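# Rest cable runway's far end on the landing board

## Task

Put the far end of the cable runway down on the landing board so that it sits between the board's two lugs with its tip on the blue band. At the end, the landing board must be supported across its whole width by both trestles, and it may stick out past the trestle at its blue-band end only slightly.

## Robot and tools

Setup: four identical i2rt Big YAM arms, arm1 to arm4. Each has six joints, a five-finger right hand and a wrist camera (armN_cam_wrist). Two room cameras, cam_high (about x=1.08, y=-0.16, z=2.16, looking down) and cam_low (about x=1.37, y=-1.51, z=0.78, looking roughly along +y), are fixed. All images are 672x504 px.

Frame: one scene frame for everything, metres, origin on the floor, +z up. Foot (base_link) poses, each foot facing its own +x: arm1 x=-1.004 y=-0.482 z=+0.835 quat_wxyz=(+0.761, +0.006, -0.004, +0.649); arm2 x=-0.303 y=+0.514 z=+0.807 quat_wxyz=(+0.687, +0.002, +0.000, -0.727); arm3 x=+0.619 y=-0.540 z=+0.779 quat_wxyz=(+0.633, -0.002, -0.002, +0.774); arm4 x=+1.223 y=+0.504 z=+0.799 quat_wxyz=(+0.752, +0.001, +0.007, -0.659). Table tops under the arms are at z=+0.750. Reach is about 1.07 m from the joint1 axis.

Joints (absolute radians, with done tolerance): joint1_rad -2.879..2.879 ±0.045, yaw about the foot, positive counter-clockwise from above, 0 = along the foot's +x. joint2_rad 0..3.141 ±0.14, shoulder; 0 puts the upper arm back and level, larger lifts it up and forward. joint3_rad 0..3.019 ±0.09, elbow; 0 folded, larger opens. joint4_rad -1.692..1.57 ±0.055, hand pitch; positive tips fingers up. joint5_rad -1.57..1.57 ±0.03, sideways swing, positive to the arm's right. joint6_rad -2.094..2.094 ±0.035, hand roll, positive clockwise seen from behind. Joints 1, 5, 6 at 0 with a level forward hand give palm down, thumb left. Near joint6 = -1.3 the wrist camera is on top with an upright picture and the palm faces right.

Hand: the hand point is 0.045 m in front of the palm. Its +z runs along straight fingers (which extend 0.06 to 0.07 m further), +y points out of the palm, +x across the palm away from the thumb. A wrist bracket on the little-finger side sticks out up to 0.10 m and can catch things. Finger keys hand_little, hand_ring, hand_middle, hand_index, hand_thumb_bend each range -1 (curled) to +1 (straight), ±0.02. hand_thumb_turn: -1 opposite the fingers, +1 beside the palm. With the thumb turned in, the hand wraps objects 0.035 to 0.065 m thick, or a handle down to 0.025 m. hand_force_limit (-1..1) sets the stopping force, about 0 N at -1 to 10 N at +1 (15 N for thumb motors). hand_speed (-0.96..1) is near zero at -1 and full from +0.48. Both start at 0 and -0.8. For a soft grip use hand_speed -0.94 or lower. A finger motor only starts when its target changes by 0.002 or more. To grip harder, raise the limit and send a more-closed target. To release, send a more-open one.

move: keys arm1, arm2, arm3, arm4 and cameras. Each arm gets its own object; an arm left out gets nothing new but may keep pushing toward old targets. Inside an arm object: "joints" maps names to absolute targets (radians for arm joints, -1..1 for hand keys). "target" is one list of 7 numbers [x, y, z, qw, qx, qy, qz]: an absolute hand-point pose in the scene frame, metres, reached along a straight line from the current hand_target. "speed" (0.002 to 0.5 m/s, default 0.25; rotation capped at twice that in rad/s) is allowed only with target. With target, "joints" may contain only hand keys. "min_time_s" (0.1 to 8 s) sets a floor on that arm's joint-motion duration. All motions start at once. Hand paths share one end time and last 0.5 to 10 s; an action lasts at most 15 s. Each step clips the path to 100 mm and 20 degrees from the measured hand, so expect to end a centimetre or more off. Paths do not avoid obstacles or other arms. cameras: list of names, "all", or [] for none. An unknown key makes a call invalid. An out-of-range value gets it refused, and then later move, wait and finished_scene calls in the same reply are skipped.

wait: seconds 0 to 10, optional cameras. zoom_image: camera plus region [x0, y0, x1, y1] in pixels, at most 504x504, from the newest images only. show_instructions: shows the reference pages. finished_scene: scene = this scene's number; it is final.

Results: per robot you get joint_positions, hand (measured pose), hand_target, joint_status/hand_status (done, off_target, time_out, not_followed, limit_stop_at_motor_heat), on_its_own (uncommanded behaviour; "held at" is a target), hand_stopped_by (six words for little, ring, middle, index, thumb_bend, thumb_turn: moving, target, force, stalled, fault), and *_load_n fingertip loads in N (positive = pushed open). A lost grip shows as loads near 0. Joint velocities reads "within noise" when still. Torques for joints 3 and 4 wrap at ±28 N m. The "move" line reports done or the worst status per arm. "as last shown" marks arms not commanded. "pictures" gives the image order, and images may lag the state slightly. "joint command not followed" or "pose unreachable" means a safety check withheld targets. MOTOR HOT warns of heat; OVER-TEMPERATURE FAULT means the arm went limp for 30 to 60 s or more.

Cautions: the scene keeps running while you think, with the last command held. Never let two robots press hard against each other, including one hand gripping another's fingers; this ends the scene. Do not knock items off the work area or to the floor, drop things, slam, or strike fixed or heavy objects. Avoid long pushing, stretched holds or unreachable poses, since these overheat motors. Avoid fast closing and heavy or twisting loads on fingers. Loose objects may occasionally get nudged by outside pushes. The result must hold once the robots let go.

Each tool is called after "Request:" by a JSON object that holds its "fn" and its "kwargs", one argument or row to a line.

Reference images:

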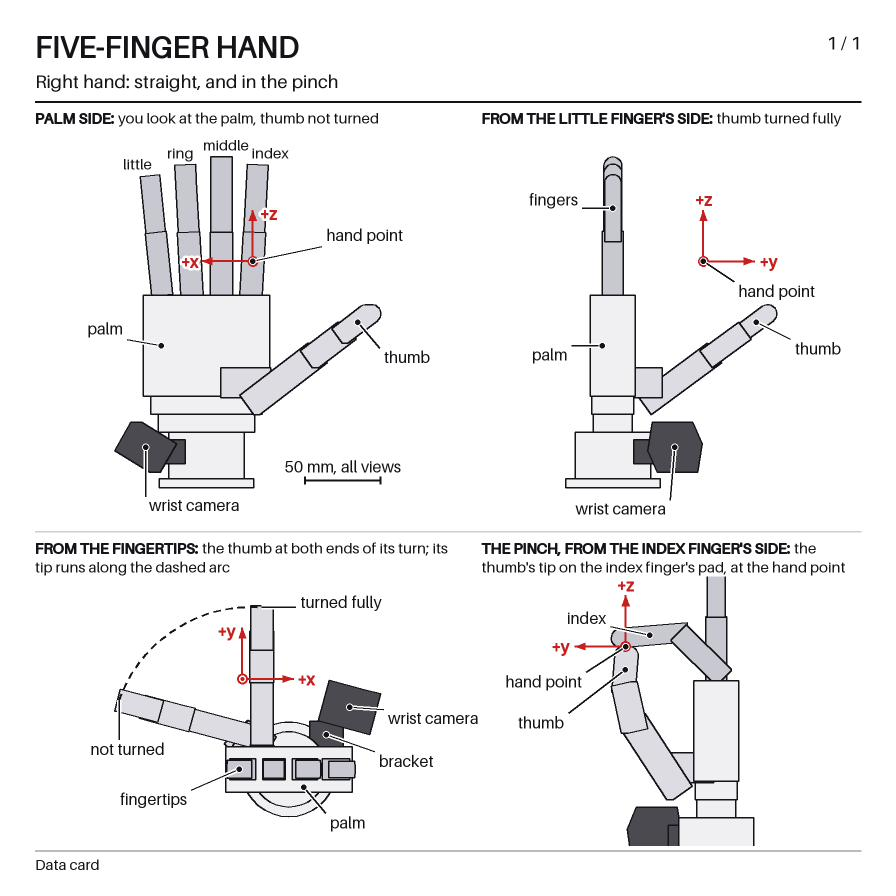

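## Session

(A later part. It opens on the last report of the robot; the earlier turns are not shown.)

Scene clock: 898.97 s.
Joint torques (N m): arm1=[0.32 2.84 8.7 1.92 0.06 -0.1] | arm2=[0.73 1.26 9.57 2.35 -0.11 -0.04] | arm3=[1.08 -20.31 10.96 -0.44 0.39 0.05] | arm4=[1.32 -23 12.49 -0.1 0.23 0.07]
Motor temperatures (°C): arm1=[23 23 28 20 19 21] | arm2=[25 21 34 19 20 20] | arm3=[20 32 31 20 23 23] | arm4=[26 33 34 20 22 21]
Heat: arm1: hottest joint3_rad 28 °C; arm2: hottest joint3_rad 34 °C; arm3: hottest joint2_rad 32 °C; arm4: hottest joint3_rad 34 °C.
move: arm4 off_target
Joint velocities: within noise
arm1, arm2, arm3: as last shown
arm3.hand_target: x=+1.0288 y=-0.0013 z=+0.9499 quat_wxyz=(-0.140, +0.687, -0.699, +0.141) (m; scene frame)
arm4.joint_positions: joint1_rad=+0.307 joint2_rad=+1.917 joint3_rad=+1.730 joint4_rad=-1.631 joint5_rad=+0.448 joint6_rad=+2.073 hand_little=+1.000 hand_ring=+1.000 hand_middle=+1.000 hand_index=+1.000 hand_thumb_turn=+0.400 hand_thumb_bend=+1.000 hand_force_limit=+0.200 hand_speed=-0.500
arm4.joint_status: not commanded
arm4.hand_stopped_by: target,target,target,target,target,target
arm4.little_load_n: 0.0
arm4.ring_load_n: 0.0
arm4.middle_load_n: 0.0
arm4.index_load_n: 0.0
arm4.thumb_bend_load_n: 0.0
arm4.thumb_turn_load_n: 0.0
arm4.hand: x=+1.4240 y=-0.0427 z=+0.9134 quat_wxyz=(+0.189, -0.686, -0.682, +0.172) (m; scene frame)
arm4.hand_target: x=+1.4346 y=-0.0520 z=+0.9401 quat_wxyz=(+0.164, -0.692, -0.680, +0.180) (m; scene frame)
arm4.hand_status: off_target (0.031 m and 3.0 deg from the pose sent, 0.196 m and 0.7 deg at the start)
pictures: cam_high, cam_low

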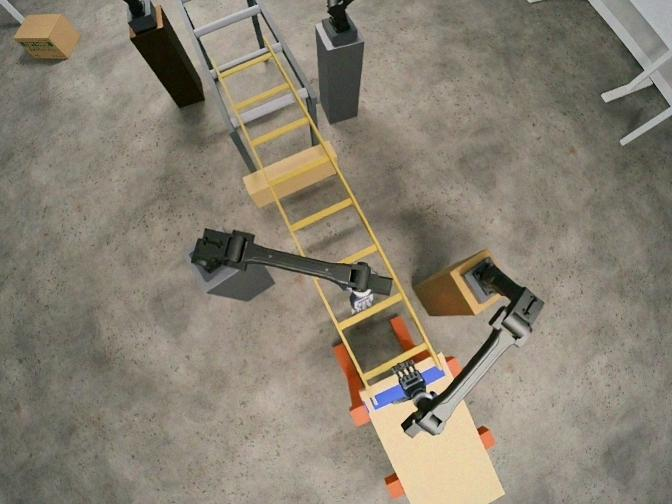

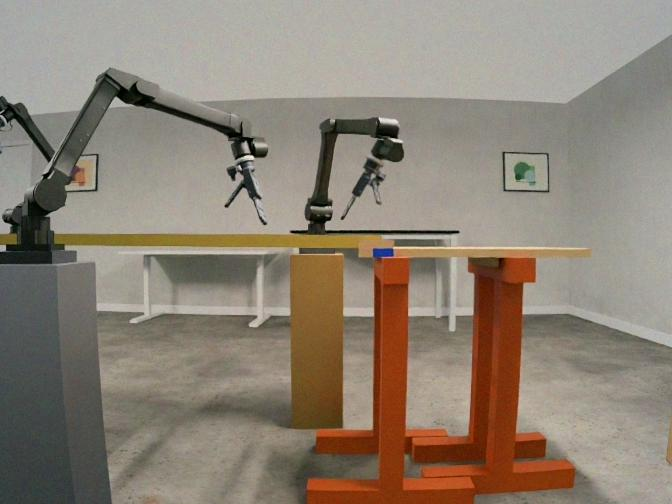

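Request:
{"fn": "move", "kwargs": {
  "cameras": ["arm4_cam_wrist","arm3_cam_wrist"]
}}

Scene clock: 917.27 s.
Joint torques (N m): arm1=[0.85 3.25 8.66 1.92 0.08 -0.1] | arm2=[0.79 1.32 9.58 2.32 -0.11 -0.04] | arm3=[1.03 -20.31 10.95 -0.44 0.39 0.05] | arm4=[1.85 -23.12 12.77 -0.35 0.25 0.05]
Motor temperatures (°C): arm1=[23 23 28 20 19 21] | arm2=[25 21 34 19 20 20] | arm3=[20 31 32 20 23 23] | arm4=[26 32 36 20 22 21]
Heat: arm1: hottest joint3_rad 28 °C; arm2: hottest joint3_rad 34 °C; arm3: hottest joint3_rad 32 °C; arm4: hottest joint3_rad 36 °C.
Joint velocities: within noise
arm1.joint_positions: joint1_rad=-0.408 joint2_rad=+0.584 joint3_rad=+1.422 joint4_rad=-1.296 joint5_rad=+0.296 joint6_rad=-1.421 hand_little=+1.000 hand_ring=+1.000 hand_middle=+1.000 hand_index=+1.000 hand_thumb_turn=+1.000 hand_thumb_bend=+1.000 hand_force_limit=+0.000 hand_speed=-0.800
arm1.joint_status: not commanded
arm1.hand_stopped_by: target,target,target,target,target,target
arm1.little_load_n: 0.0
arm1.ring_load_n: 0.0
arm1.middle_load_n: 0.0
arm1.index_load_n: 0.0
arm1.thumb_bend_load_n: 0.0
arm1.thumb_turn_load_n: 0.0
arm1.hand: x=-0.8032 y=-0.3792 z=+1.3722 quat_wxyz=(-0.186, +0.796, +0.274, +0.507) (m; scene frame)
arm1.hand_target: x=-0.8043 y=-0.3811 z=+1.3842 quat_wxyz=(-0.193, +0.790, +0.269, +0.517) (m; scene frame)
arm1.hand_status: not commanded
arm2.joint_positions: joint1_rad=-0.314 joint2_rad=+0.617 joint3_rad=+1.419 joint4_rad=-1.524 joint5_rad=-0.099 joint6_rad=-0.983 hand_little=+1.000 hand_ring=+1.000 hand_middle=+1.000 hand_index=+1.000 hand_thumb_turn=+1.000 hand_thumb_bend=+1.000 hand_force_limit=+0.000 hand_speed=-0.800
arm2.joint_status: not commanded
arm2.hand_stopped_by: target,target,target,target,target,target
arm2.little_load_n: 0.0
arm2.ring_load_n: 0.0
arm2.middle_load_n: 0.0
arm2.index_load_n: 0.0
arm2.thumb_bend_load_n: 0.0
arm2.thumb_turn_load_n: 0.0
arm2.hand: x=-0.3835 y=+0.3480 z=+1.2624 quat_wxyz=(+0.221, +0.294, -0.863, +0.348) (m; scene frame)
arm2.hand_target: x=-0.3834 y=+0.3484 z=+1.2717 quat_wxyz=(+0.228, +0.293, -0.858, +0.356) (m; scene frame)
arm2.hand_status: not commanded
arm3.joint_positions: joint1_rad=-0.862 joint2_rad=+2.019 joint3_rad=+1.934 joint4_rad=-1.304 joint5_rad=+0.308 joint6_rad=+0.883 hand_little=+1.000 hand_ring=+1.000 hand_middle=+1.000 hand_index=+1.000 hand_thumb_turn=-1.000 hand_thumb_bend=+1.000 hand_force_limit=+0.200 hand_speed=-0.400
arm3.joint_status: not commanded
arm3.hand_stopped_by: target,target,target,target,target,target
arm3.little_load_n: 0.0
arm3.ring_load_n: 0.0
arm3.middle_load_n: 0.0
arm3.index_load_n: -0.5
arm3.thumb_bend_load_n: 0.0
arm3.thumb_turn_load_n: 0.0
arm3.hand: x=+1.0240 y=-0.0151 z=+0.9147 quat_wxyz=(-0.108, +0.694, -0.697, +0.144) (m; scene frame)
arm3.hand_target: x=+1.0288 y=-0.0013 z=+0.9499 quat_wxyz=(-0.140, +0.687, -0.699, +0.141) (m; scene frame)
arm3.hand_status: not commanded
arm4.joint_positions: joint1_rad=+0.307 joint2_rad=+1.917 joint3_rad=+1.730 joint4_rad=-1.631 joint5_rad=+0.448 joint6_rad=+2.073 hand_little=+1.000 hand_ring=+1.000 hand_middle=+1.000 hand_index=+1.000 hand_thumb_turn=+0.400 hand_thumb_bend=+1.000 hand_force_limit=+0.200 hand_speed=-0.500
arm4.joint_status: not commanded
arm4.hand_stopped_by: target,target,target,target,target,target
arm4.little_load_n: 0.0
arm4.ring_load_n: 0.0
arm4.middle_load_n: 0.0
arm4.index_load_n: 0.0
arm4.thumb_bend_load_n: 0.0
arm4.thumb_turn_load_n: -0.5
arm4.hand: x=+1.4240 y=-0.0427 z=+0.9134 quat_wxyz=(+0.189, -0.686, -0.682, +0.172) (m; scene frame)
arm4.hand_target: x=+1.4346 y=-0.0520 z=+0.9401 quat_wxyz=(+0.164, -0.692, -0.680, +0.180) (m; scene frame)
arm4.hand_status: off_target (0.031 m and 3.0 deg from the pose sent, 0.196 m and 0.7 deg at the start)
pictures: arm3_cam_wrist, arm4_cam_wrist
camera_calibration:
arm3_cam_wrist: T_world_to_cam=[[-0.913988, -0.245016, -0.323409, 1.22607], [-0.361814, 0.852902, 0.376362, 0.0374569], [0.183622, 0.461004, -0.868193, 0.728349], [0, 0, 0, 1]] pos_world=[1.00043, -0.0673122, 1.01477]
arm4_cam_wrist: T_world_to_cam=[[0.85133, 0.23764, -0.467723, -0.772871], [0.426615, -0.832468, 0.353549, -0.965926], [-0.305347, -0.500525, -0.810085, 1.26636], [0, 0, 0, 1]] pos_world=[1.45672, 0.0134051, 1.00587]

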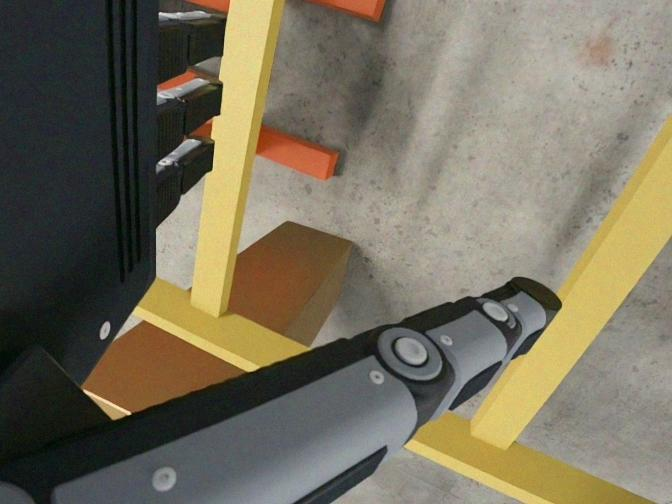

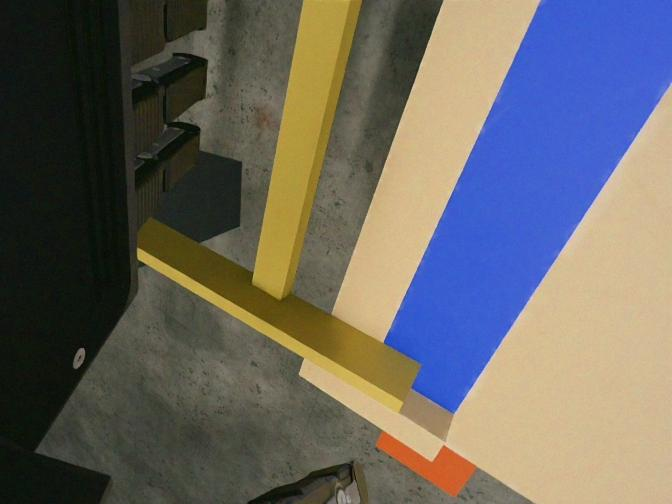

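Request:
{"fn": "zoom_image", "kwargs": {
  "camera": "arm4_cam_wrist",
  "region": [280, 320, 500, 504]
}}

Scaled by 2.291 from the camera's 672x504 image, which has a finer 960x720 frame.

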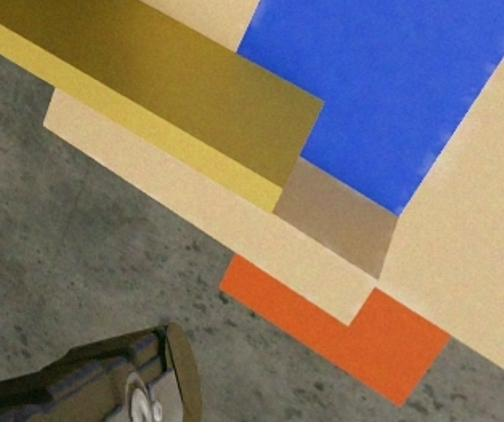

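Request:
{"fn": "move", "kwargs": {
  "arm4": {"joints":{"hand_thumb_turn":0.4},"target":[1.38,0.05,1.06,0.165,-0.692,-0.680,0.180],"speed":0.12},
  "cameras": ["cam_high","cam_low","arm4_cam_wrist"]
}}

Request:
{"fn": "zoom_image", "kwargs": {
  "camera": "cam_high",
  "region": [355, 380, 385, 410]
}}

Request:
{"fn": "zoom_image", "kwargs": {
  "camera": "cam_low",
  "region": [350, 225, 410, 265]
}}

Scene clock: 943.37 s.
Joint torques (N m): arm1=[0.15 2.73 8.61 1.92 0.09 -0.05] | arm2=[0.73 1.32 9.59 2.33 -0.1 -0.04] | arm3=[1.03 -20.31 10.95 -0.44 0.39 0.05] | arm4=[-0.26 -13.74 8.29 0.27 0.24 -0.13]
Motor temperatures (°C): arm1=[23 23 28 20 19 21] | arm2=[25 21 34 19 20 20] | arm3=[20 30 33 20 23 23] | arm4=[26 32 37 20 22 21]
Heat: arm1: hottest joint3_rad 28 °C; arm2: hottest joint3_rad 34 °C; arm3: hottest joint3_rad 33 °C; arm4: hottest joint3_rad 37 °C.
move: arm4 off_target
Joint velocities: within noise
arm1, arm2, arm3: as last shown
arm3.index_load_n: 0.0
arm3.thumb_bend_load_n: -0.5
arm4.joint_positions: joint1_rad=+0.307 joint2_rad=+1.481 joint3_rad=+1.548 joint4_rad=-1.672 joint5_rad=+0.447 joint6_rad=+2.014 hand_little=+1.000 hand_ring=+1.000 hand_middle=+1.000 hand_index=+1.000 hand_thumb_turn=+0.400 hand_thumb_bend=+1.000 hand_force_limit=+0.200 hand_speed=-0.500
arm4.joint_status: all done
arm4.hand_stopped_by: target,target,target,target,target,target
arm4.little_load_n: 0.0
arm4.ring_load_n: 0.0
arm4.middle_load_n: 0.0
arm4.index_load_n: 0.0
arm4.thumb_bend_load_n: -0.5
arm4.thumb_turn_load_n: 0.0
arm4.hand: x=+1.3866 y=+0.0456 z=+1.0637 quat_wxyz=(+0.097, -0.687, -0.691, +0.202) (m; scene frame)
arm4.hand_target: x=+1.3800 y=+0.0500 z=+1.0594 quat_wxyz=(+0.108, -0.686, -0.692, +0.196) (m; scene frame)
arm4.hand_status: off_target (0.009 m and 8.2 deg from the pose sent, 0.179 m and 3.0 deg at the start; a joint's target at an end of its range on 51 of 63 steps)
pictures: arm4_cam_wrist, cam_high, cam_low
camera_calibration:
arm4_cam_wrist: T_world_to_cam=[[0.878706, 0.209644, -0.428865, -0.769723], [0.430141, -0.737328, 0.52089, -1.11677], [-0.207012, -0.642182, -0.738071, 1.21446], [0, 0, 0, 1]] pos_world=[1.40814, 0.117845, 1.14797]

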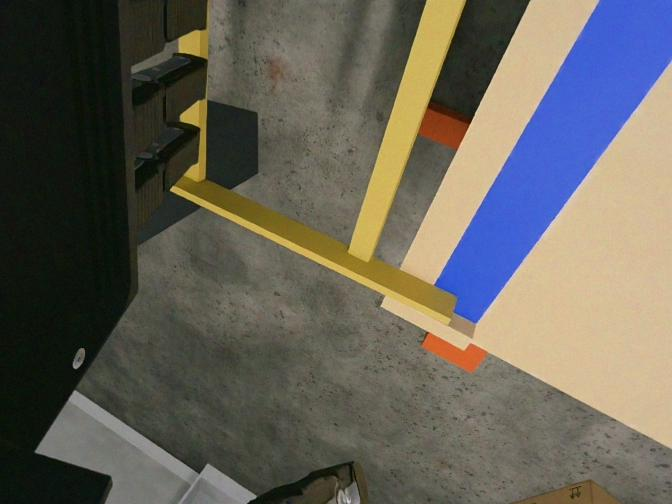

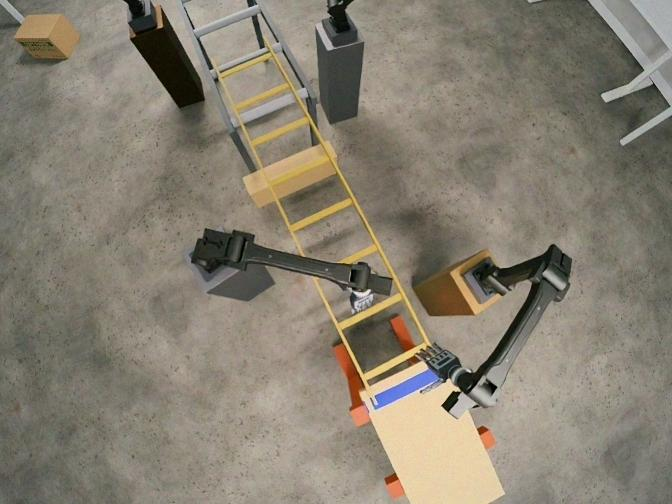

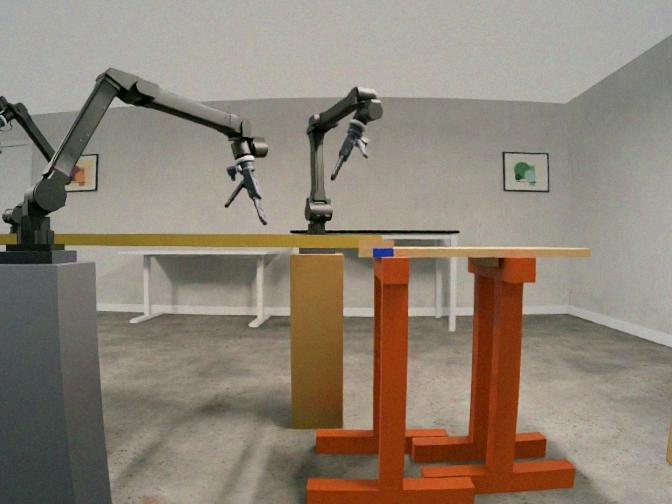

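Scaled by 16.800 from the camera's 672x504 image, which has a finer 960x720 frame.

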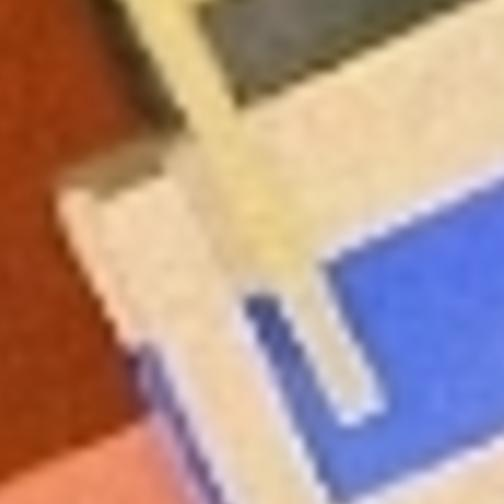

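Scaled by 8.400 from the camera's 672x504 image, which has a finer 960x720 frame.

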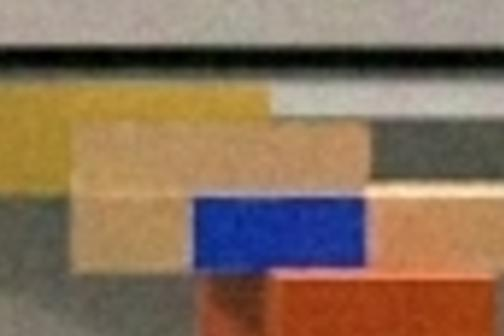

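Request:
{"fn": "finished_scene", "kwargs": {
  "scene": 1
}}

The scene is finished: the task was done.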